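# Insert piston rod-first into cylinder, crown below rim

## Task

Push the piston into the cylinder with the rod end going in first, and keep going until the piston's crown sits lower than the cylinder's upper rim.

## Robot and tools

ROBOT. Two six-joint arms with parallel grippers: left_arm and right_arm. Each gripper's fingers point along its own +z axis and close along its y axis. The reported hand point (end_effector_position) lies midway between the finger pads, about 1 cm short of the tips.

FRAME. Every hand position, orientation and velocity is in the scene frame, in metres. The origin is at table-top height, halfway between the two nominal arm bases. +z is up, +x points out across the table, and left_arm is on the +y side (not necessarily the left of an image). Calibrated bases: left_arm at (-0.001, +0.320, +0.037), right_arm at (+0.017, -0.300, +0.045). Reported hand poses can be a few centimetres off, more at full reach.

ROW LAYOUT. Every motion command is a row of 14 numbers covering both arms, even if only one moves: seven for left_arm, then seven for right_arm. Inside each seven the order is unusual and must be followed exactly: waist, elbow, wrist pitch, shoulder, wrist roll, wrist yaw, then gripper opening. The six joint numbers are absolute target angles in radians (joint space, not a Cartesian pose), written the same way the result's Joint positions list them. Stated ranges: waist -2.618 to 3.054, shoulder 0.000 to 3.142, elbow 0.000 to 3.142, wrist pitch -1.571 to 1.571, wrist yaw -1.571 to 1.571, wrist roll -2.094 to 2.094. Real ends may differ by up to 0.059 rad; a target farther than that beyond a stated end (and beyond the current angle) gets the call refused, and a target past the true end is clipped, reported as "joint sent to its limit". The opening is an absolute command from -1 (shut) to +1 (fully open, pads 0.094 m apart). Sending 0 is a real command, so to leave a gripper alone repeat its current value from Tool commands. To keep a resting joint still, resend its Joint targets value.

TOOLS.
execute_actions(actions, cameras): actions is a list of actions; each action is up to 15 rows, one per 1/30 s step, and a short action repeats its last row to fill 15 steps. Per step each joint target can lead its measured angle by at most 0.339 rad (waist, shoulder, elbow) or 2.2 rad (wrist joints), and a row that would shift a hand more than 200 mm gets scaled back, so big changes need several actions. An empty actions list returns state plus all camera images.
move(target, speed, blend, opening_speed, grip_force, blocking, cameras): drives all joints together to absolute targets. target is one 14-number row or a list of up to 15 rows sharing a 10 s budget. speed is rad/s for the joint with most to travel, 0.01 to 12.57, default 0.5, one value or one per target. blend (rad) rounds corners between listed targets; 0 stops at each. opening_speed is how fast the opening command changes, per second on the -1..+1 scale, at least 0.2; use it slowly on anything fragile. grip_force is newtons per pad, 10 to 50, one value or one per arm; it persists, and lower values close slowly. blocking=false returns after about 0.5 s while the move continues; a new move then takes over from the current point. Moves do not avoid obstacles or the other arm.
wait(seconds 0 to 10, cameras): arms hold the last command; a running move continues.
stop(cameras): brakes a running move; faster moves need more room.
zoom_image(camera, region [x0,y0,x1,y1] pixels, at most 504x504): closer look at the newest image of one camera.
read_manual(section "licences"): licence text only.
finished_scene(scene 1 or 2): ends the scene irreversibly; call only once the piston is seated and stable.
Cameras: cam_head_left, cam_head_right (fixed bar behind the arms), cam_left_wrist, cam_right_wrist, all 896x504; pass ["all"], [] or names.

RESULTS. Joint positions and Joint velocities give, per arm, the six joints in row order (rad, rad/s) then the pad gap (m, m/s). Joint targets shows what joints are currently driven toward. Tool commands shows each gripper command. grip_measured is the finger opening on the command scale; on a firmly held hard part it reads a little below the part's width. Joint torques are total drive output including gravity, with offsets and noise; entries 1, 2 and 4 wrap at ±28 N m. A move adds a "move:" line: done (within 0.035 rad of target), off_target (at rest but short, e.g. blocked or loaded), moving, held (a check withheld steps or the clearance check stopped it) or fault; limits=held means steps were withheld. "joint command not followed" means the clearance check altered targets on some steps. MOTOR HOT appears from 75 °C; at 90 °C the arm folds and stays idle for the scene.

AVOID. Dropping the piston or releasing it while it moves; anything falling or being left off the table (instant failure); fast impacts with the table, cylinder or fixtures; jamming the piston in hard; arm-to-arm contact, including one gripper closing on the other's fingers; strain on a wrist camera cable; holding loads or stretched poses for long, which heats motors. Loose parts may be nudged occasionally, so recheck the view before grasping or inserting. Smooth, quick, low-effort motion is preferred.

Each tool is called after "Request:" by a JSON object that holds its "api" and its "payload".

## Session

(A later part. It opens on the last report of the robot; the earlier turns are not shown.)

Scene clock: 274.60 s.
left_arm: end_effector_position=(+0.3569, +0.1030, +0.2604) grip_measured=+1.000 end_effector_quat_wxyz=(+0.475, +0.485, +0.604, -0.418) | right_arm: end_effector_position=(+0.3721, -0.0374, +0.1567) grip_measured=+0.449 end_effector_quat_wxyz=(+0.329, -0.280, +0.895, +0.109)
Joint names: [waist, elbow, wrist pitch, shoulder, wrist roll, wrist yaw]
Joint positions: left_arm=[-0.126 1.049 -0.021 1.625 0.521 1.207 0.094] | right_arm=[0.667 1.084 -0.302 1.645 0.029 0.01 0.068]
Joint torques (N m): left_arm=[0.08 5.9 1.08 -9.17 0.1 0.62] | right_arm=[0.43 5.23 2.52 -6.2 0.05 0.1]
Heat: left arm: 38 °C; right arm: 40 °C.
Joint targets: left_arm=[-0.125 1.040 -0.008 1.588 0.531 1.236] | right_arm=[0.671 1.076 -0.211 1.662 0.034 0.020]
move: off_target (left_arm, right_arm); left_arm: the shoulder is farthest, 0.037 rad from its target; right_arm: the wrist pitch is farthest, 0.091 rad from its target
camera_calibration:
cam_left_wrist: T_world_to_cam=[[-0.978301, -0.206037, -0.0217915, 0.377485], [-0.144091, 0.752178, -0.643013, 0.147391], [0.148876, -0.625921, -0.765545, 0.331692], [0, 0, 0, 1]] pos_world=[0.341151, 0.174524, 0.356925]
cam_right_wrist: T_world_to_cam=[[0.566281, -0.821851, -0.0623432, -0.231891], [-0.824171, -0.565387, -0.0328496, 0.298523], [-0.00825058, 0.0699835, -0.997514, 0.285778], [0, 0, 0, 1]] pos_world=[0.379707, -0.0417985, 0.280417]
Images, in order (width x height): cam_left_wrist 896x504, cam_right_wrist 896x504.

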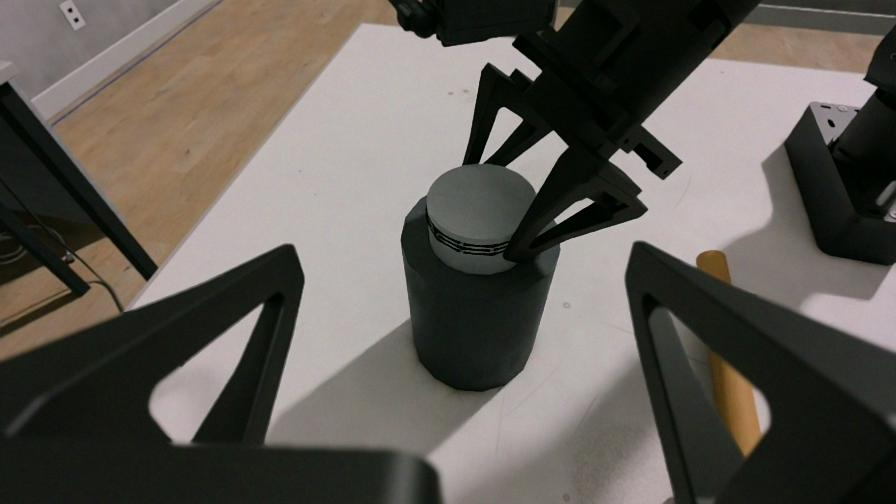

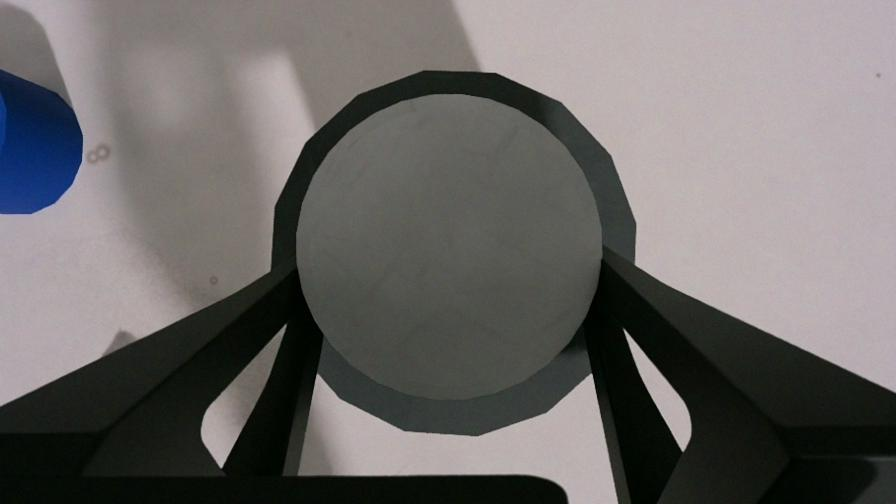

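Request:
{"api": "zoom_image", "payload": {"camera": "cam_left_wrist", "region": [490, 220, 560, 290]}}

Request:
{"api": "zoom_image", "payload": {"camera": "cam_right_wrist", "region": [540, 220, 680, 420]}}

Scaled by 7.200 from the camera's 896x504 image, which has a finer 1280x720 frame.

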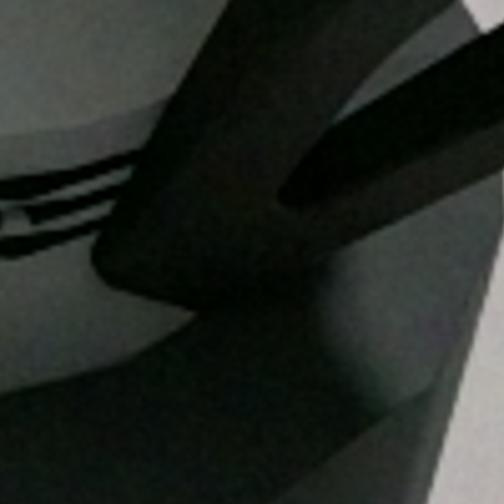

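Scaled by 2.520 from the camera's 896x504 image, which has a finer 1280x720 frame.

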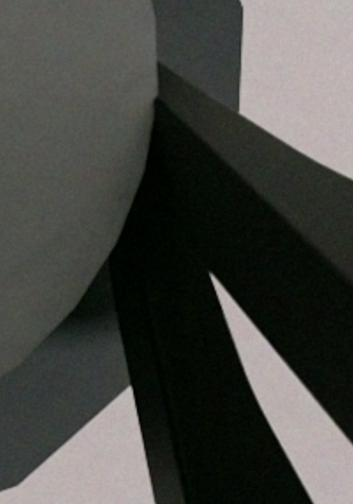

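Request:
{"api": "move", "payload": {"target": [-0.1247, 1.0395, -0.0078, 1.5876, 0.5305, 1.2358, 1.0, 0.6715, 1.0757, -0.2113, 1.662, 0.034, 0.020, 0.2], "speed": 0.06, "grip_force": [50, 10], "cameras": ["cam_left_wrist"]}}

Scene clock: 277.83 s.
left_arm: end_effector_position=(+0.3569, +0.1030, +0.2604) grip_measured=+1.000 end_effector_quat_wxyz=(+0.475, +0.485, +0.604, -0.418) | right_arm: end_effector_position=(+0.3722, -0.0373, +0.1569) grip_measured=+0.473 end_effector_quat_wxyz=(+0.329, -0.281, +0.895, +0.109)
Joint names: [waist, elbow, wrist pitch, shoulder, wrist roll, wrist yaw]
Joint positions: left_arm=[-0.126 1.049 -0.021 1.625 0.521 1.207 0.094] | right_arm=[0.667 1.084 -0.302 1.645 0.028 0.01 0.069]
Joint torques (N m): left_arm=[0.09 5.89 1.08 -9.16 0.1 0.62] | right_arm=[0.54 5.26 2.5 -6.15 0.09 0.07]
Heat: left arm: 38 °C; right arm: 40 °C.
Joint targets: left_arm=[-0.125 1.040 -0.008 1.588 0.531 1.236] | right_arm=[0.671 1.076 -0.211 1.662 0.034 0.020]
grip_force (N): 50, 10
move: off_target (left_arm, right_arm); left_arm: the shoulder is farthest, 0.037 rad from its target; right_arm: the wrist pitch is farthest, 0.090 rad from its target
camera_calibration:
cam_left_wrist: T_world_to_cam=[[-0.978301, -0.206037, -0.0217915, 0.377485], [-0.144091, 0.752178, -0.643013, 0.147391], [0.148876, -0.625921, -0.765545, 0.331692], [0, 0, 0, 1]] pos_world=[0.341151, 0.174524, 0.356925]
Images, in order (width x height): cam_left_wrist 896x504.

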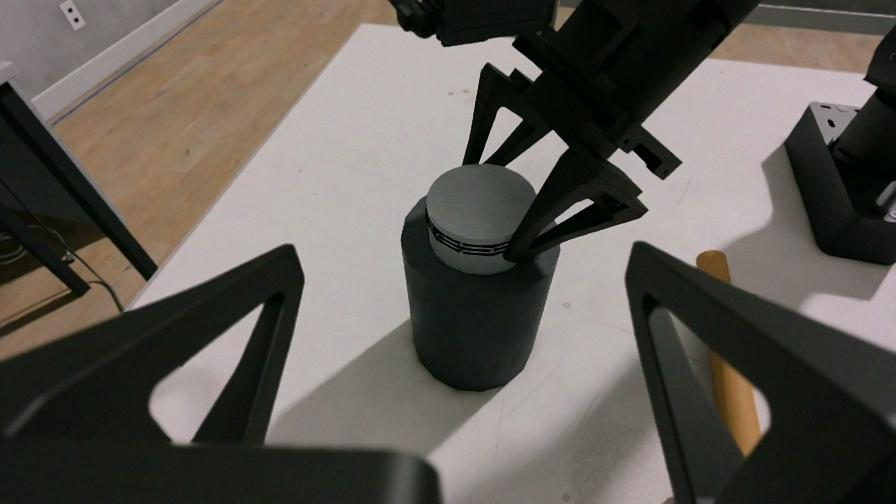

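Request:
{"api": "move", "payload": {"target": [-0.1247, 1.0395, -0.0078, 1.5876, 0.5305, 1.2358, 1.0, 0.6715, 1.0757, -0.2113, 1.662, 0.034, 0.020, 0.477], "speed": 0.06, "opening_speed": 0.2, "cameras": ["cam_left_wrist"]}}

Scene clock: 279.87 s.
left_arm: end_effector_position=(+0.3569, +0.1030, +0.2604) grip_measured=+1.000 end_effector_quat_wxyz=(+0.475, +0.485, +0.604, -0.418) | right_arm: end_effector_position=(+0.3723, -0.0372, +0.1570) grip_measured=+0.481 end_effector_quat_wxyz=(+0.330, -0.281, +0.895, +0.109)
Joint names: [waist, elbow, wrist pitch, shoulder, wrist roll, wrist yaw]
Joint positions: left_arm=[-0.126 1.049 -0.021 1.625 0.521 1.207 0.094] | right_arm=[0.667 1.084 -0.301 1.645 0.028 0.01 0.07]
Joint torques (N m): left_arm=[0.09 5.89 1.08 -9.16 0.1 0.61] | right_arm=[0.43 5.15 2.54 -6.16 0.08 0.09]
Heat: left arm: 38 °C; right arm: 41 °C.
Joint targets: left_arm=[-0.125 1.040 -0.008 1.588 0.531 1.236] | right_arm=[0.671 1.076 -0.211 1.662 0.034 0.020]
grip_force (N): 50, 10
move: off_target (left_arm, right_arm); left_arm: the shoulder is farthest, 0.037 rad from its target; right_arm: the wrist pitch is farthest, 0.090 rad from its target
camera_calibration:
cam_left_wrist: T_world_to_cam=[[-0.978301, -0.206037, -0.0217915, 0.377485], [-0.144091, 0.752178, -0.643013, 0.147391], [0.148876, -0.625921, -0.765545, 0.331692], [0, 0, 0, 1]] pos_world=[0.341151, 0.174524, 0.356925]
Images, in order (width x height): cam_left_wrist 896x504.

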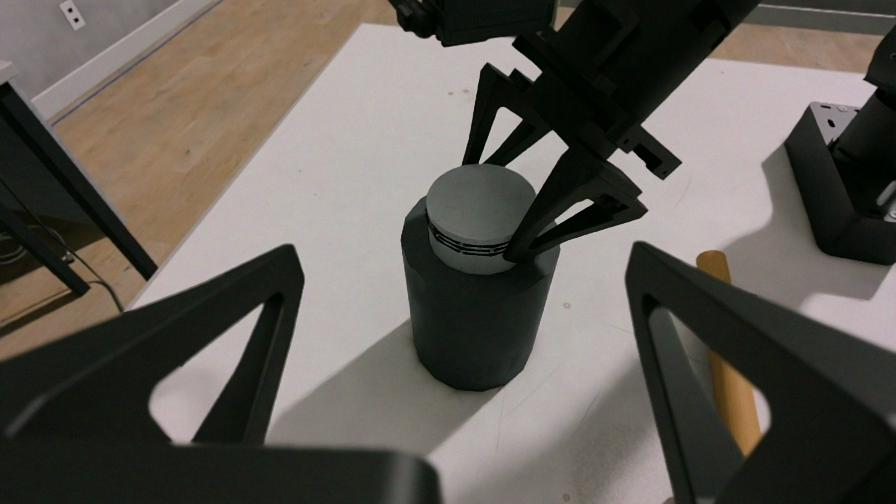

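Request:
{"api": "move", "payload": {"target": [-0.1247, 1.0395, -0.0078, 1.5876, 0.5305, 1.2358, 1.0, 0.6715, 1.0757, -0.2113, 1.662, 0.034, 0.020, 0.481], "speed": 0.06, "opening_speed": 0.2, "cameras": ["cam_left_wrist"]}}

Request:
{"api": "move", "payload": {"target": [-0.1247, 1.0395, -0.0078, 1.5876, 0.5305, 1.2358, 1.0, 0.6715, 1.0757, -0.2113, 1.662, 0.034, 0.020, 0.484], "speed": 0.06, "opening_speed": 0.2, "cameras": ["cam_left_wrist"]}}

Scene clock: 281.07 s.
left_arm: end_effector_position=(+0.3569, +0.1030, +0.2604) grip_measured=+1.000 end_effector_quat_wxyz=(+0.475, +0.485, +0.604, -0.418) | right_arm: end_effector_position=(+0.3723, -0.0372, +0.1570) grip_measured=+0.484 end_effector_quat_wxyz=(+0.330, -0.281, +0.895, +0.109)
Joint names: [waist, elbow, wrist pitch, shoulder, wrist roll, wrist yaw]
Joint positions: left_arm=[-0.126 1.049 -0.021 1.625 0.521 1.207 0.094] | right_arm=[0.667 1.084 -0.3 1.645 0.027 0.01 0.07]
Joint torques (N m): left_arm=[0.1 5.91 1.08 -9.16 0.1 0.61] | right_arm=[0.31 5.26 2.48 -6.2 0.09 0.12]
Heat: left arm: 38 °C; right arm: 41 °C.
Joint targets: left_arm=[-0.125 1.040 -0.008 1.588 0.531 1.236] | right_arm=[0.671 1.076 -0.211 1.662 0.034 0.020]
grip_force (N): 50, 10
move: off_target (left_arm, right_arm); left_arm: the shoulder is farthest, 0.037 rad from its target; right_arm: the wrist pitch is farthest, 0.089 rad from its target
camera_calibration:
cam_left_wrist: T_world_to_cam=[[-0.978301, -0.206037, -0.0217915, 0.377485], [-0.144091, 0.752178, -0.643013, 0.147391], [0.148876, -0.625921, -0.765545, 0.331692], [0, 0, 0, 1]] pos_world=[0.341151, 0.174524, 0.356925]
Images, in order (width x height): cam_left_wrist 896x504.

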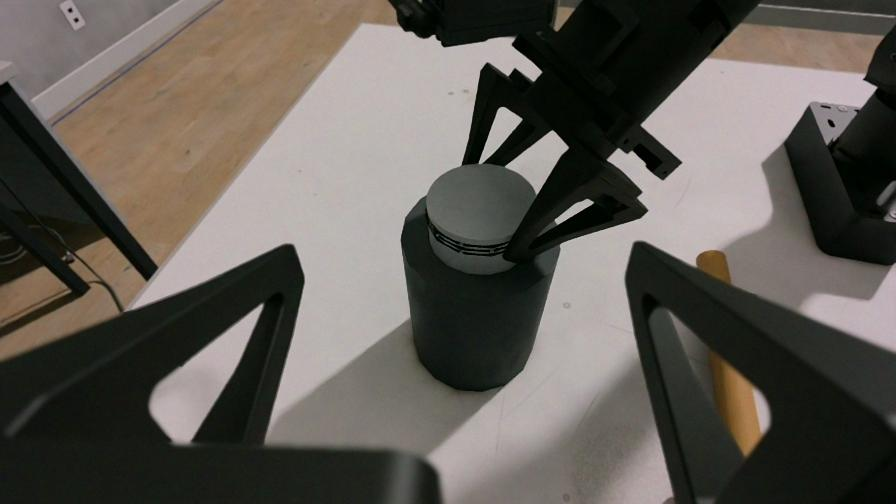

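Scene clock: 281.57 s.
left_arm: end_effector_position=(+0.3569, +0.1030, +0.2604) grip_measured=+1.000 end_effector_quat_wxyz=(+0.475, +0.485, +0.604, -0.418) | right_arm: end_effector_position=(+0.3725, -0.0371, +0.1513) grip_measured=+0.486 end_effector_quat_wxyz=(+0.327, -0.281, +0.896, +0.108)
Joint names: [waist, elbow, wrist pitch, shoulder, wrist roll, wrist yaw]
Joint positions: left_arm=[-0.126 1.049 -0.021 1.625 0.521 1.207 0.094] | right_arm=[0.667 1.078 -0.29 1.657 0.028 0.01 0.07]
Joint torques (N m): left_arm=[0.09 5.89 1.08 -9.14 0.1 0.61] | right_arm=[0.39 5.71 2.38 -7.27 0.06 0.1]
Heat: left arm: 38 °C; right arm: 41 °C.
Joint targets: left_arm=[-0.125 1.040 -0.008 1.588 0.531 1.236] | right_arm=[0.671 1.076 -0.211 1.662 0.034 0.020]
grip_force (N): 50, 10
move: off_target (left_arm, right_arm); left_arm: the shoulder is farthest, 0.037 rad from its target; right_arm: the wrist pitch is farthest, 0.078 rad from its target
camera_calibration:
cam_left_wrist: T_world_to_cam=[[-0.978301, -0.206037, -0.0217915, 0.377485], [-0.144091, 0.752178, -0.643013, 0.147391], [0.148876, -0.625921, -0.765545, 0.331692], [0, 0, 0, 1]] pos_world=[0.341151, 0.174524, 0.356925]
Images, in order (width x height): cam_left_wrist 896x504.

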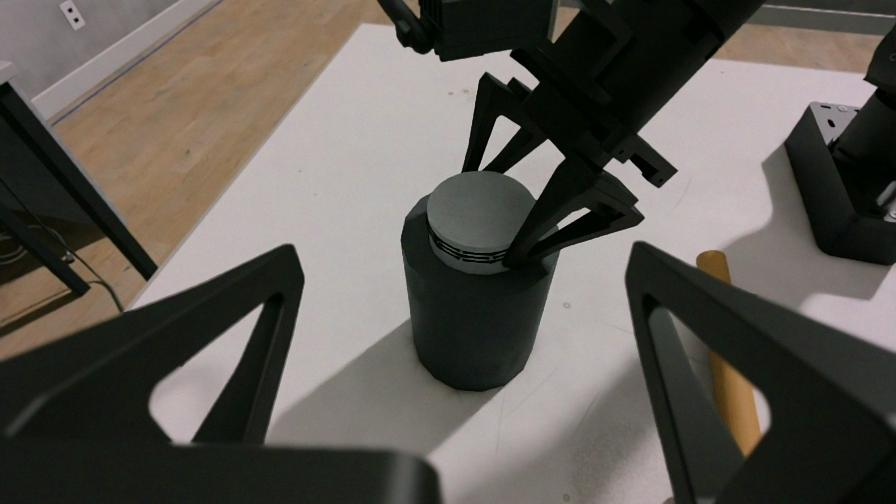

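Request:
{"api": "zoom_image", "payload": {"camera": "cam_left_wrist", "region": [395, 125, 565, 295]}}

Request:
{"api": "zoom_image", "payload": {"camera": "cam_left_wrist", "region": [490, 220, 560, 290]}}

Scaled by 2.965 from the camera's 896x504 image, which has a finer 1280x720 frame.

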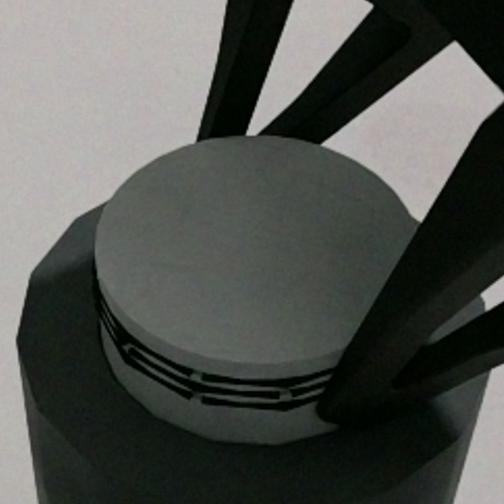

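Scaled by 7.200 from the camera's 896x504 image, which has a finer 1280x720 frame.

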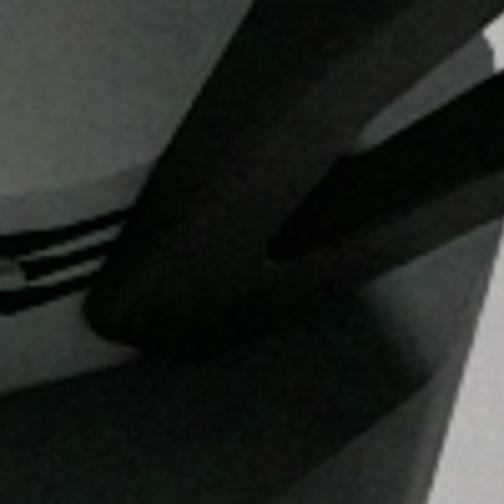

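Request:
{"api": "move", "payload": {"target": [-0.1247, 1.0395, -0.0078, 1.5876, 0.5305, 1.2358, 1.0, 0.6715, 1.0757, -0.2113, 1.662, 0.034, 0.020, 0.486], "speed": 0.06, "opening_speed": 0.2, "cameras": ["cam_left_wrist"]}}

Request:
{"api": "move", "payload": {"target": [-0.1247, 1.0395, -0.0078, 1.5876, 0.5305, 1.2358, 1.0, 0.6715, 1.0757, -0.2113, 1.662, 0.034, 0.020, 0.488], "speed": 0.06, "opening_speed": 0.2, "cameras": ["cam_left_wrist"]}}

Scene clock: 283.67 s.
left_arm: end_effector_position=(+0.3569, +0.1030, +0.2604) grip_measured=+1.000 end_effector_quat_wxyz=(+0.475, +0.485, +0.604, -0.418) | right_arm: end_effector_position=(+0.3725, -0.0371, +0.1513) grip_measured=+0.487 end_effector_quat_wxyz=(+0.327, -0.281, +0.896, +0.108)
Joint names: [waist, elbow, wrist pitch, shoulder, wrist roll, wrist yaw]
Joint positions: left_arm=[-0.126 1.049 -0.021 1.625 0.521 1.207 0.094] | right_arm=[0.667 1.078 -0.29 1.657 0.028 0.01 0.07]
Joint torques (N m): left_arm=[0.1 5.89 1.08 -9.17 0.1 0.62] | right_arm=[0.4 5.65 2.36 -7.15 0.06 0.08]
Heat: left arm: 38 °C; right arm: 41 °C.
Joint targets: left_arm=[-0.125 1.040 -0.008 1.588 0.531 1.236] | right_arm=[0.671 1.076 -0.211 1.662 0.034 0.020]
grip_force (N): 50, 10
move: off_target (left_arm, right_arm); left_arm: the shoulder is farthest, 0.037 rad from its target; right_arm: the wrist pitch is farthest, 0.078 rad from its target
camera_calibration:
cam_left_wrist: T_world_to_cam=[[-0.978301, -0.206037, -0.0217915, 0.377485], [-0.144091, 0.752178, -0.643013, 0.147391], [0.148876, -0.625921, -0.765545, 0.331692], [0, 0, 0, 1]] pos_world=[0.341151, 0.174524, 0.356925]
Images, in order (width x height): cam_left_wrist 896x504.

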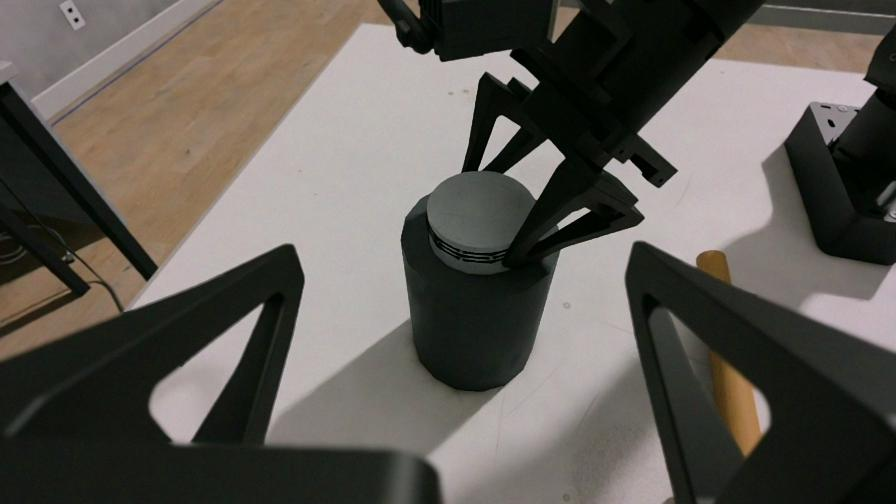

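Scene clock: 284.17 s.
left_arm: end_effector_position=(+0.3569, +0.1030, +0.2604) grip_measured=+1.000 end_effector_quat_wxyz=(+0.475, +0.485, +0.604, -0.418) | right_arm: end_effector_position=(+0.3725, -0.0370, +0.1514) grip_measured=+0.489 end_effector_quat_wxyz=(+0.327, -0.281, +0.896, +0.108)
Joint names: [waist, elbow, wrist pitch, shoulder, wrist roll, wrist yaw]
Joint positions: left_arm=[-0.126 1.049 -0.021 1.625 0.521 1.207 0.094] | right_arm=[0.667 1.078 -0.289 1.657 0.028 0.01 0.07]
Joint torques (N m): left_arm=[0.1 5.91 1.08 -9.16 0.1 0.61] | right_arm=[0.43 5.67 2.36 -7.25 0.07 0.07]
Heat: left arm: 38 °C; right arm: 41 °C.
Joint targets: left_arm=[-0.125 1.040 -0.008 1.588 0.531 1.236] | right_arm=[0.671 1.076 -0.211 1.662 0.034 0.020]
grip_force (N): 50, 10
move: off_target (left_arm, right_arm); left_arm: the shoulder is farthest, 0.037 rad from its target; right_arm: the wrist pitch is farthest, 0.078 rad from its target
camera_calibration:
cam_left_wrist: T_world_to_cam=[[-0.978301, -0.206037, -0.0217915, 0.377485], [-0.144091, 0.752178, -0.643013, 0.147391], [0.148876, -0.625921, -0.765545, 0.331692], [0, 0, 0, 1]] pos_world=[0.341151, 0.174524, 0.356925]
Images, in order (width x height): cam_left_wrist 896x504.

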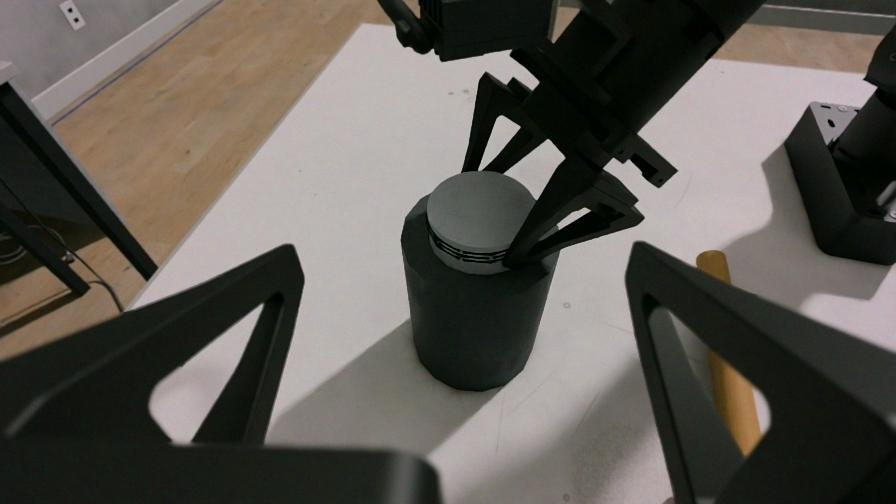

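Request:
{"api": "move", "payload": {"target": [-0.1247, 1.0395, -0.0078, 1.5876, 0.5305, 1.2358, 1.0, 0.6715, 1.0757, -0.2113, 1.662, 0.034, 0.020, 0.491], "speed": 0.06, "opening_speed": 0.2, "cameras": []}}

Request:
{"api": "move", "payload": {"target": [-0.1247, 1.0395, -0.0078, 1.5876, 0.5305, 1.2358, 1.0, 0.6715, 1.0757, -0.2113, 1.662, 0.034, 0.020, 0.494], "speed": 0.06, "opening_speed": 0.2, "cameras": ["cam_left_wrist"]}}

Scene clock: 285.23 s.
left_arm: end_effector_position=(+0.3569, +0.1030, +0.2604) grip_measured=+1.000 end_effector_quat_wxyz=(+0.475, +0.485, +0.604, -0.418) | right_arm: end_effector_position=(+0.3745, -0.0355, +0.1526) grip_measured=+0.491 end_effector_quat_wxyz=(+0.331, -0.280, +0.894, +0.110)
Joint names: [waist, elbow, wrist pitch, shoulder, wrist roll, wrist yaw]
Joint positions: left_arm=[-0.126 1.049 -0.021 1.625 0.521 1.207 0.094] | right_arm=[0.667 1.078 -0.276 1.659 0.029 0.01 0.07]
Joint torques (N m): left_arm=[0.09 5.9 1.08 -9.16 0.1 0.61] | right_arm=[0.4 5.72 2.21 -7.5 0.07 0.1]
Heat: left arm: 38 °C; right arm: 41 °C.
Joint targets: left_arm=[-0.125 1.040 -0.008 1.588 0.531 1.236] | right_arm=[0.671 1.076 -0.211 1.662 0.034 0.020]
grip_force (N): 50, 10
move: off_target (left_arm, right_arm); left_arm: the shoulder is farthest, 0.037 rad from its target; right_arm: the wrist pitch is farthest, 0.065 rad from its target
No camera images: "cameras" was empty.

Scene clock: 286.17 s.
left_arm: end_effector_position=(+0.3569, +0.1030, +0.2604) grip_measured=+1.000 end_effector_quat_wxyz=(+0.475, +0.485, +0.604, -0.418) | right_arm: end_effector_position=(+0.3818, -0.0301, +0.1608) grip_measured=+0.493 end_effector_quat_wxyz=(+0.353, -0.277, +0.886, +0.118)
Joint names: [waist, elbow, wrist pitch, shoulder, wrist roll, wrist yaw]
Joint positions: left_arm=[-0.126 1.049 -0.021 1.625 0.521 1.207 0.094] | right_arm=[0.667 1.078 -0.227 1.659 0.029 0.01 0.07]
Joint torques (N m): left_arm=[0.1 5.9 1.08 -9.16 0.1 0.62] | right_arm=[0.47 5.76 1.69 -7.49 0.06 0.11]
Heat: left arm: 38 °C; right arm: 41 °C.
Joint targets: left_arm=[-0.125 1.040 -0.008 1.588 0.531 1.236] | right_arm=[0.671 1.076 -0.211 1.662 0.034 0.020]
grip_force (N): 50, 10
move: off_target (left_arm); left_arm: the shoulder is farthest, 0.037 rad from its target
camera_calibration:
cam_left_wrist: T_world_to_cam=[[-0.978301, -0.206037, -0.0217915, 0.377485], [-0.144091, 0.752178, -0.643013, 0.147391], [0.148876, -0.625921, -0.765545, 0.331692], [0, 0, 0, 1]] pos_world=[0.341151, 0.174524, 0.356925]
Images, in order (width x height): cam_left_wrist 896x504.

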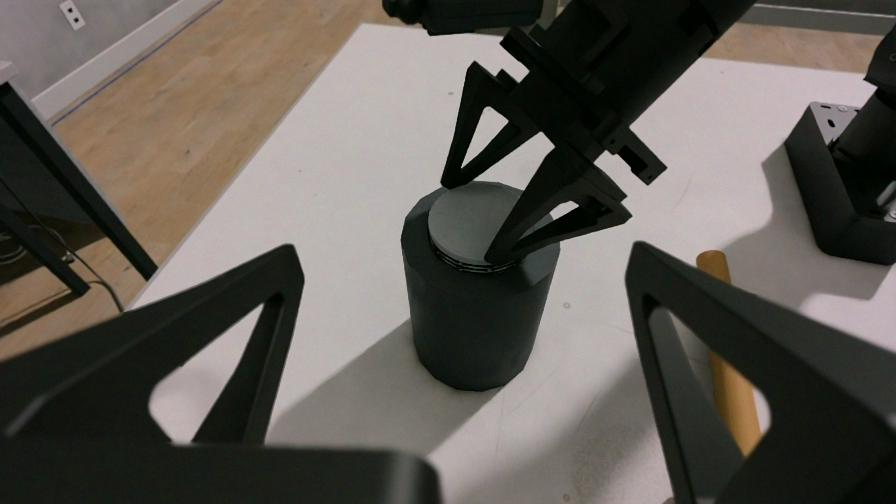

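Request:
{"api": "zoom_image", "payload": {"camera": "cam_left_wrist", "region": [395, 155, 565, 285]}}

Scaled by 2.965 from the camera's 896x504 image, which has a finer 1280x720 frame.

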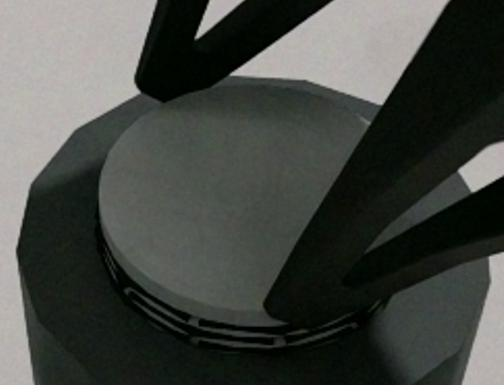

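Request:
{"api": "move", "payload": {"target": [-0.1247, 1.0395, -0.0078, 1.5876, 0.5305, 1.2358, 1.0, 0.6715, 1.0757, -0.2113, 1.662, 0.034, 0.020, 0.497], "speed": 0.06, "opening_speed": 0.2, "cameras": ["cam_left_wrist", "cam_right_wrist"]}}

Request:
{"api": "zoom_image", "payload": {"camera": "cam_left_wrist", "region": [395, 155, 565, 285]}}

Scene clock: 288.87 s.
left_arm: end_effector_position=(+0.3569, +0.1030, +0.2604) grip_measured=+1.000 end_effector_quat_wxyz=(+0.475, +0.485, +0.604, -0.418) | right_arm: end_effector_position=(+0.3818, -0.0300, +0.1609) grip_measured=+0.495 end_effector_quat_wxyz=(+0.353, -0.277, +0.886, +0.118)
Joint names: [waist, elbow, wrist pitch, shoulder, wrist roll, wrist yaw]
Joint positions: left_arm=[-0.126 1.049 -0.021 1.625 0.521 1.207 0.094] | right_arm=[0.667 1.078 -0.227 1.659 0.029 0.01 0.07]
Joint torques (N m): left_arm=[0.09 5.89 1.08 -9.16 0.1 0.62] | right_arm=[0.44 5.74 1.68 -7.57 0.08 0.11]
Heat: left arm: 38 °C; right arm: 40 °C.
Joint targets: left_arm=[-0.125 1.040 -0.008 1.588 0.531 1.236] | right_arm=[0.671 1.076 -0.211 1.662 0.034 0.020]
grip_force (N): 50, 10
move: off_target (left_arm); left_arm: the shoulder is farthest, 0.037 rad from its target
camera_calibration:
cam_left_wrist: T_world_to_cam=[[-0.978301, -0.206037, -0.0217915, 0.377485], [-0.144091, 0.752178, -0.643013, 0.147391], [0.148876, -0.625921, -0.765545, 0.331692], [0, 0, 0, 1]] pos_world=[0.341151, 0.174524, 0.356925]
cam_right_wrist: T_world_to_cam=[[0.569299, -0.819596, -0.0645144, -0.23187], [-0.821353, -0.563595, -0.0879748, 0.318631], [0.0357438, 0.103073, -0.994031, 0.273184], [0, 0, 0, 1]] pos_world=[0.383947, -0.0386185, 0.284626]
Images, in order (width x height): cam_left_wrist 896x504, cam_right_wrist 896x504.

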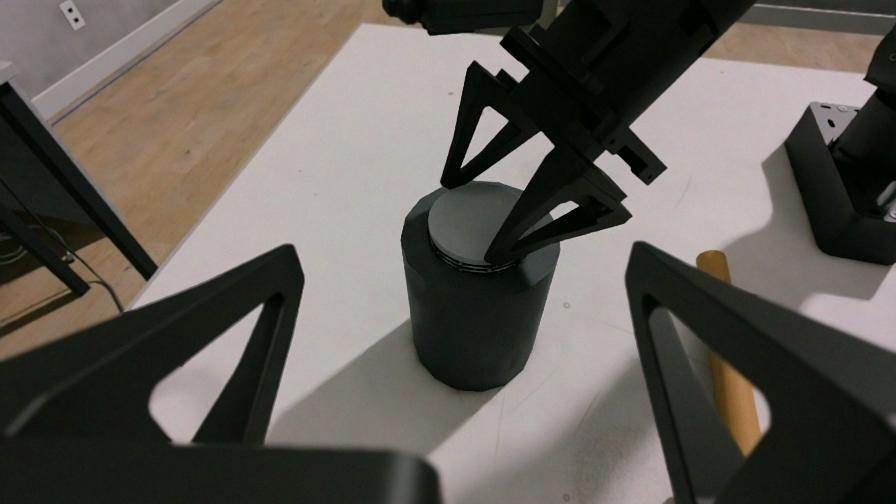

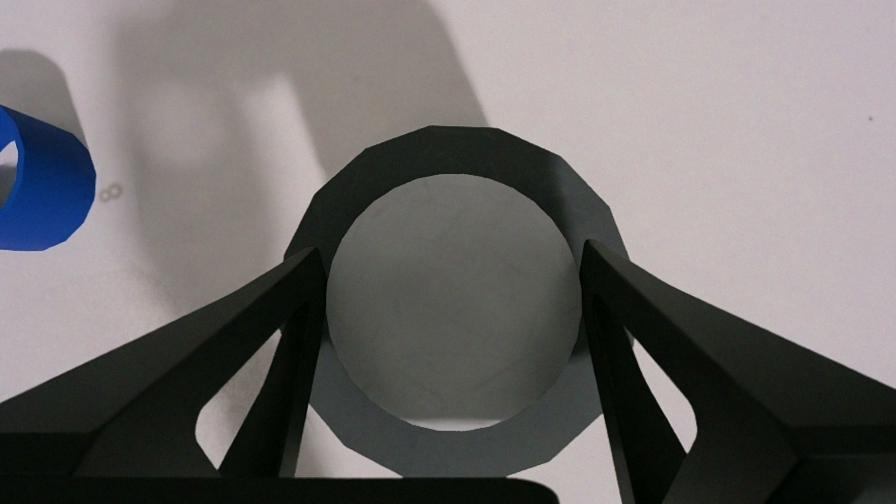

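Scaled by 2.965 from the camera's 896x504 image, which has a finer 1280x720 frame.

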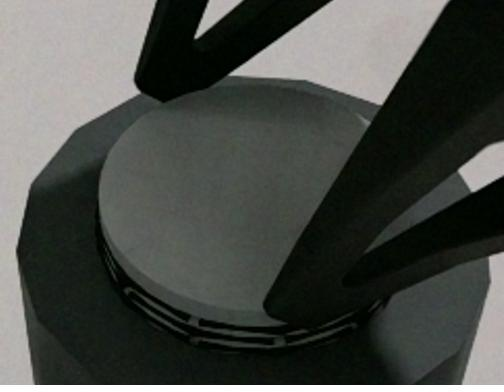

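Request:
{"api": "move", "payload": {"target": [[-0.1247, 1.0395, -0.0078, 1.5876, 0.5305, 1.2358, 1.0, 0.6715, 1.0757, -0.2113, 1.662, 0.034, 0.020, 1.0], [-0.1247, 1.0395, -0.0078, 1.5876, 0.5305, 1.2358, 1.0, 0.6715, 1.22, -0.2113, 1.60, 0.0, 0.0, 1.0]], "speed": 0.2, "opening_speed": 1.0, "cameras": ["cam_left_wrist", "cam_right_wrist"]}}

Request:
{"api": "zoom_image", "payload": {"camera": "cam_left_wrist", "region": [395, 155, 565, 285]}}

Scene clock: 291.83 s.
left_arm: end_effector_position=(+0.3569, +0.1030, +0.2604) grip_measured=+1.000 end_effector_quat_wxyz=(+0.475, +0.485, +0.604, -0.418) | right_arm: end_effector_position=(+0.4029, -0.0137, +0.2250) grip_measured=+0.998 end_effector_quat_wxyz=(+0.420, -0.278, +0.853, +0.137)
Joint names: [waist, elbow, wrist pitch, shoulder, wrist roll, wrist yaw]
Joint positions: left_arm=[-0.126 1.049 -0.021 1.625 0.521 1.207 0.094] | right_arm=[0.667 1.19 -0.218 1.627 0.005 0.007 0.094]
Joint torques (N m): left_arm=[0.08 5.89 1.08 -9.16 0.1 0.62] | right_arm=[0.43 8.47 1.74 -10.41 -0.02 -0.07]
Heat: left arm: 38 °C; right arm: 40 °C.
Joint targets: left_arm=[-0.125 1.040 -0.008 1.588 0.531 1.236] | right_arm=[0.671 1.220 -0.211 1.600 0.000 0.000]
grip_force (N): 50, 10
move: off_target (left_arm); left_arm: the shoulder is farthest, 0.037 rad from its target
camera_calibration:
cam_left_wrist: T_world_to_cam=[[-0.978301, -0.206037, -0.0217915, 0.377485], [-0.144091, 0.752178, -0.643013, 0.147391], [0.148876, -0.625921, -0.765545, 0.331692], [0, 0, 0, 1]] pos_world=[0.341151, 0.174524, 0.356925]
cam_right_wrist: T_world_to_cam=[[0.591452, -0.804657, -0.0520645, -0.237873], [-0.789804, -0.565104, -0.238469, 0.37202], [0.162464, 0.182164, -0.969754, 0.278932], [0, 0, 0, 1]] pos_world=[0.389197, -0.0319876, 0.346825]
Images, in order (width x height): cam_left_wrist 896x504, cam_right_wrist 896x504.

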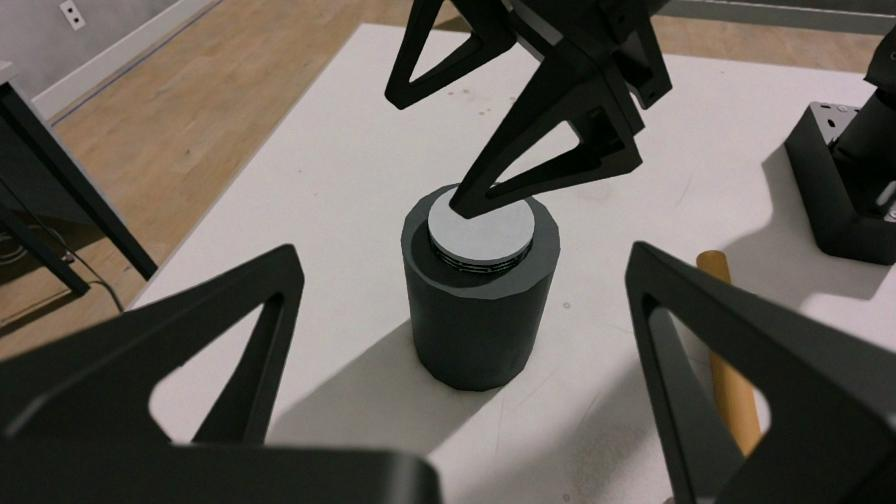

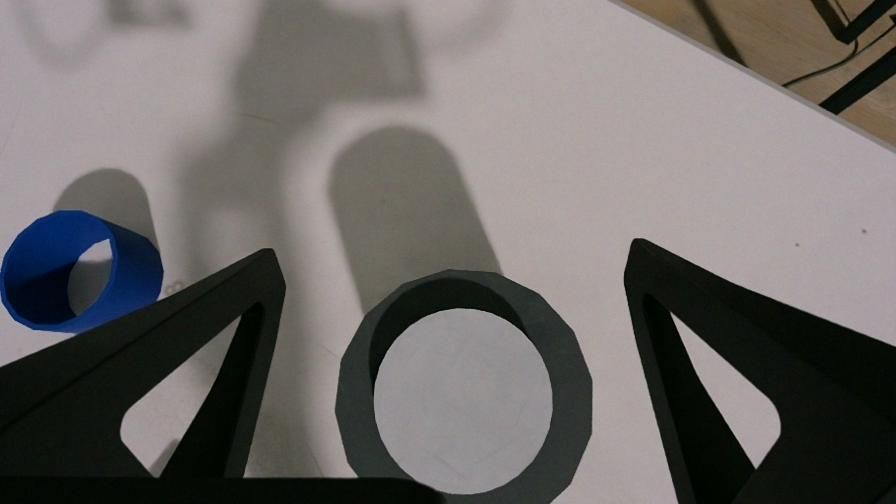

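Scaled by 2.965 from the camera's 896x504 image, which has a finer 1280x720 frame.

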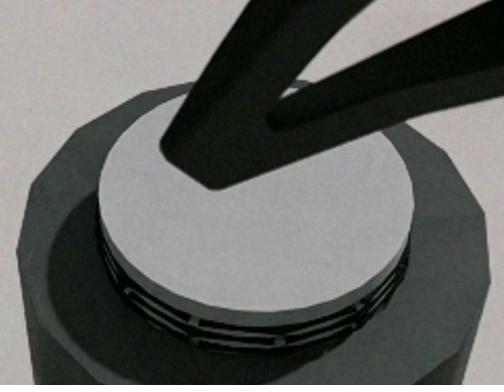

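Request:
{"api": "move", "payload": {"target": [-0.1247, 1.0395, -0.0078, 1.5876, 0.5305, 1.2358, 1.0, 0.6715, 2.114, -1.349, 2.126, 0, 0, -1.0], "speed": 0.5, "grip_force": [50, 50], "opening_speed": 1.0, "cameras": ["all"]}}

Request:
{"api": "zoom_image", "payload": {"camera": "cam_left_wrist", "region": [380, 115, 580, 285]}}

Scene clock: 298.13 s.
left_arm: end_effector_position=(+0.3569, +0.1030, +0.2604) grip_measured=+1.000 end_effector_quat_wxyz=(+0.475, +0.485, +0.604, -0.418) | right_arm: end_effector_position=(+0.3790, -0.0314, +0.1969) grip_measured=-0.980 end_effector_quat_wxyz=(+0.094, -0.311, +0.945, +0.028)
Joint names: [waist, elbow, wrist pitch, shoulder, wrist roll, wrist yaw]
Joint positions: left_arm=[-0.126 1.049 -0.021 1.625 0.521 1.207 0.094] | right_arm=[0.667 2.081 -1.345 2.111 0.002 0.007 0.001]
Joint torques (N m): left_arm=[0.1 5.89 1.09 -9.16 0.1 0.61] | right_arm=[0.4 7.88 0.53 -9.88 -0.03 -0.07]
Heat: left arm: 38 °C; right arm: 39 °C.
Joint targets: left_arm=[-0.125 1.040 -0.008 1.588 0.531 1.236] | right_arm=[0.671 2.114 -1.349 2.126 0.000 0.000]
move: off_target (left_arm); left_arm: the shoulder is farthest, 0.037 rad from its target
camera_calibration:
cam_left_wrist: T_world_to_cam=[[-0.978301, -0.206037, -0.0217915, 0.377485], [-0.144091, 0.752178, -0.643013, 0.147391], [0.148876, -0.625921, -0.765545, 0.331692], [0, 0, 0, 1]] pos_world=[0.341151, 0.174524, 0.356925]
cam_right_wrist: T_world_to_cam=[[0.56758, -0.82256, -0.035316, -0.234247], [-0.72127, -0.517457, 0.460443, 0.174272], [-0.397017, -0.235866, -0.886986, 0.441424], [0, 0, 0, 1]] pos_world=[0.433904, 0.00161294, 0.303022]

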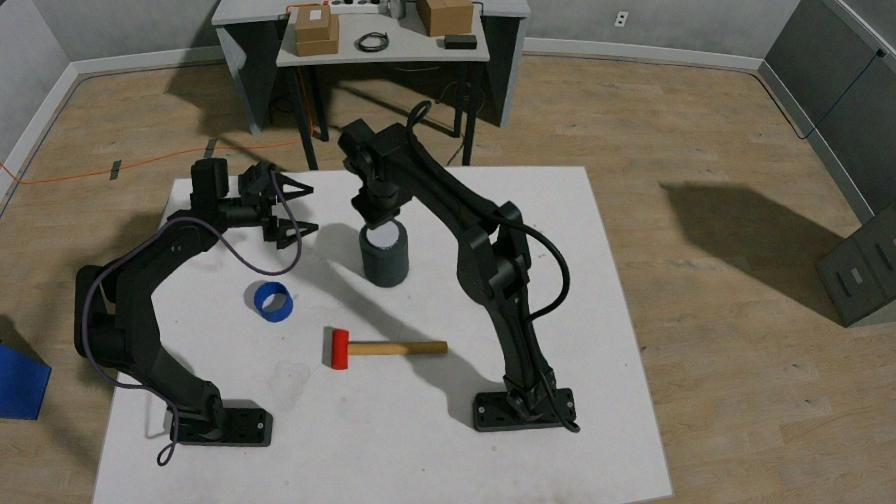

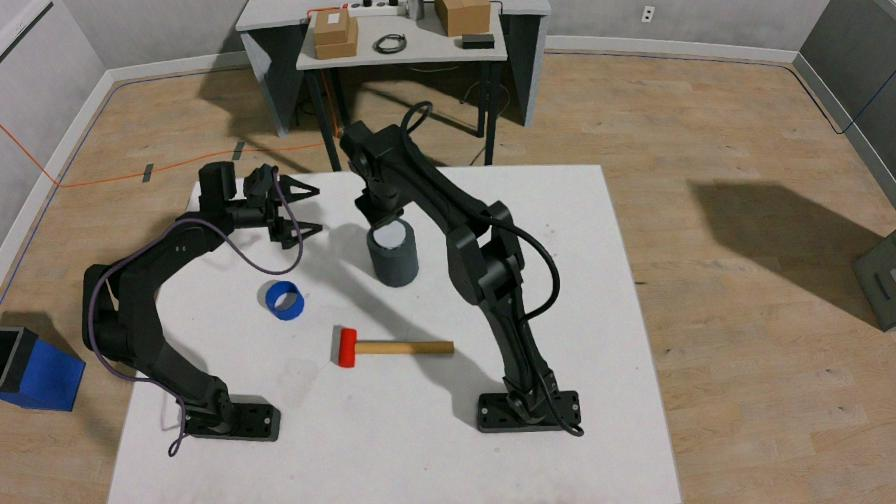

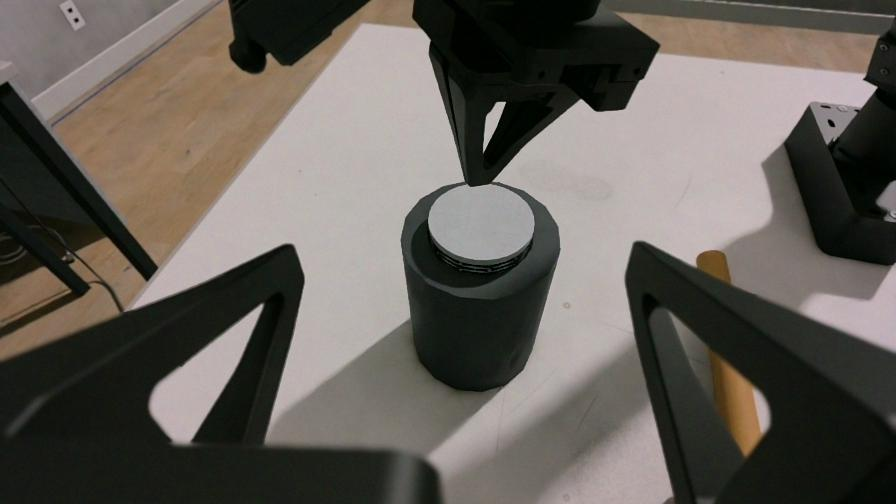

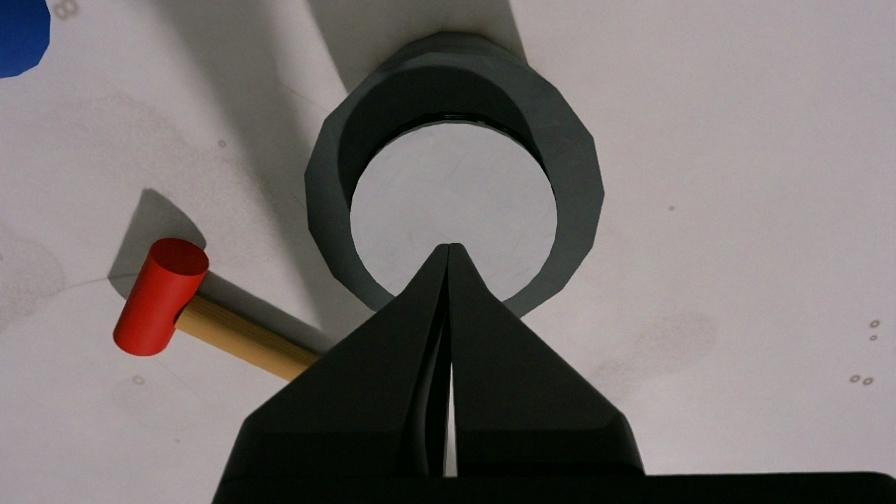

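Scaled by 2.520 from the camera's 896x504 image, which has a finer 1280x720 frame.

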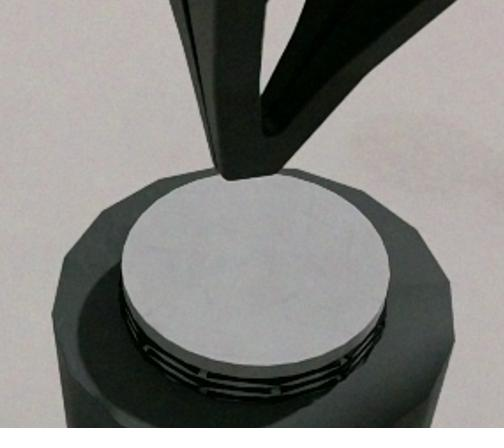

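Request:
{"api": "move", "payload": {"target": [[-0.1247, 1.0395, -0.0078, 1.5876, 0.5305, 1.2358, 1.0, 0.6715, 1.898, -1.183, 2.066, 0, 0, -1.0], [-0.1247, 1.0395, -0.0078, 1.5876, 0.5305, 1.2358, 1.0, 0.6715, 1.80, -1.09, 2.066, 0, 0, -1.0]], "speed": [0.25, 0.06], "blend": [0.02, 0], "cameras": ["cam_left_wrist", "cam_right_wrist"]}}

Request:
{"api": "zoom_image", "payload": {"camera": "cam_left_wrist", "region": [380, 115, 580, 285]}}

Scene clock: 303.37 s.
left_arm: end_effector_position=(+0.3569, +0.1030, +0.2604) grip_measured=+1.000 end_effector_quat_wxyz=(+0.475, +0.485, +0.604, -0.418) | right_arm: end_effector_position=(+0.3781, -0.0320, +0.1639) grip_measured=-0.980 end_effector_quat_wxyz=(+0.112, -0.311, +0.943, +0.034)
Joint names: [waist, elbow, wrist pitch, shoulder, wrist roll, wrist yaw]
Joint positions: left_arm=[-0.126 1.049 -0.021 1.625 0.521 1.207 0.094] | right_arm=[0.667 1.837 -1.132 2.042 0.002 0.007 0.001]
Joint torques (N m): left_arm=[0.1 5.9 1.08 -9.14 0.1 0.61] | right_arm=[0.44 2.71 1.15 -8.77 0 -0.06]
Heat: left arm: 38 °C; right arm: 38 °C.
Joint targets: left_arm=[-0.125 1.040 -0.008 1.588 0.531 1.236] | right_arm=[0.671 1.800 -1.090 2.066 0.000 0.000]
move: off_target (left_arm, right_arm); left_arm: the shoulder is farthest, 0.037 rad from its target; right_arm: the wrist pitch is farthest, 0.042 rad from its target
camera_calibration:
cam_left_wrist: T_world_to_cam=[[-0.978301, -0.206037, -0.0217915, 0.377485], [-0.144091, 0.752178, -0.643013, 0.147391], [0.148876, -0.625921, -0.765545, 0.331692], [0, 0, 0, 1]] pos_world=[0.341151, 0.174524, 0.356925]
cam_right_wrist: T_world_to_cam=[[0.568991, -0.821528, -0.0366162, -0.235723], [-0.734656, -0.527821, 0.426245, 0.198812], [-0.369499, -0.215629, -0.903866, 0.404675], [0, 0, 0, 1]] pos_world=[0.42971, -0.00145572, 0.272399]
Images, in order (width x height): cam_left_wrist 896x504, cam_right_wrist 896x504.

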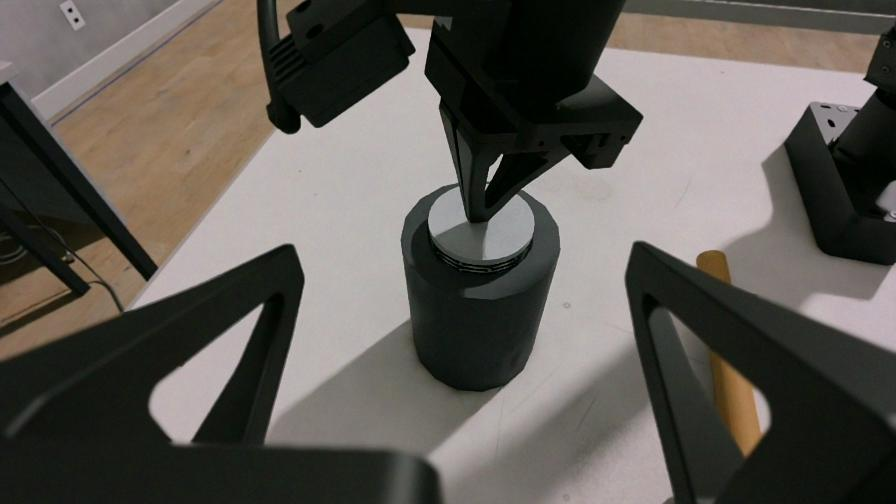

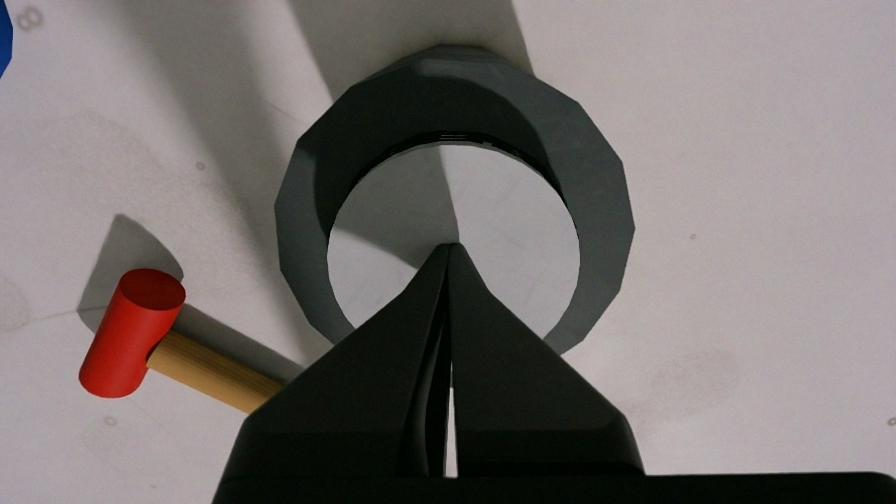

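Scaled by 2.520 from the camera's 896x504 image, which has a finer 1280x720 frame.

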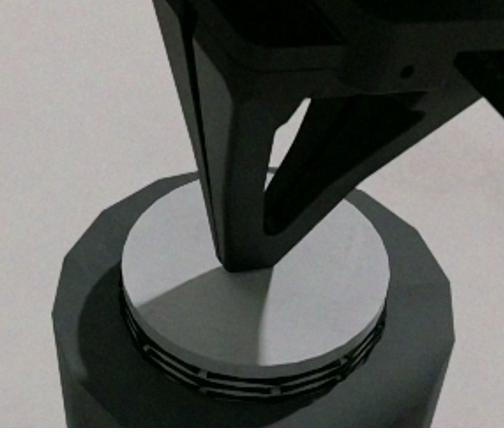

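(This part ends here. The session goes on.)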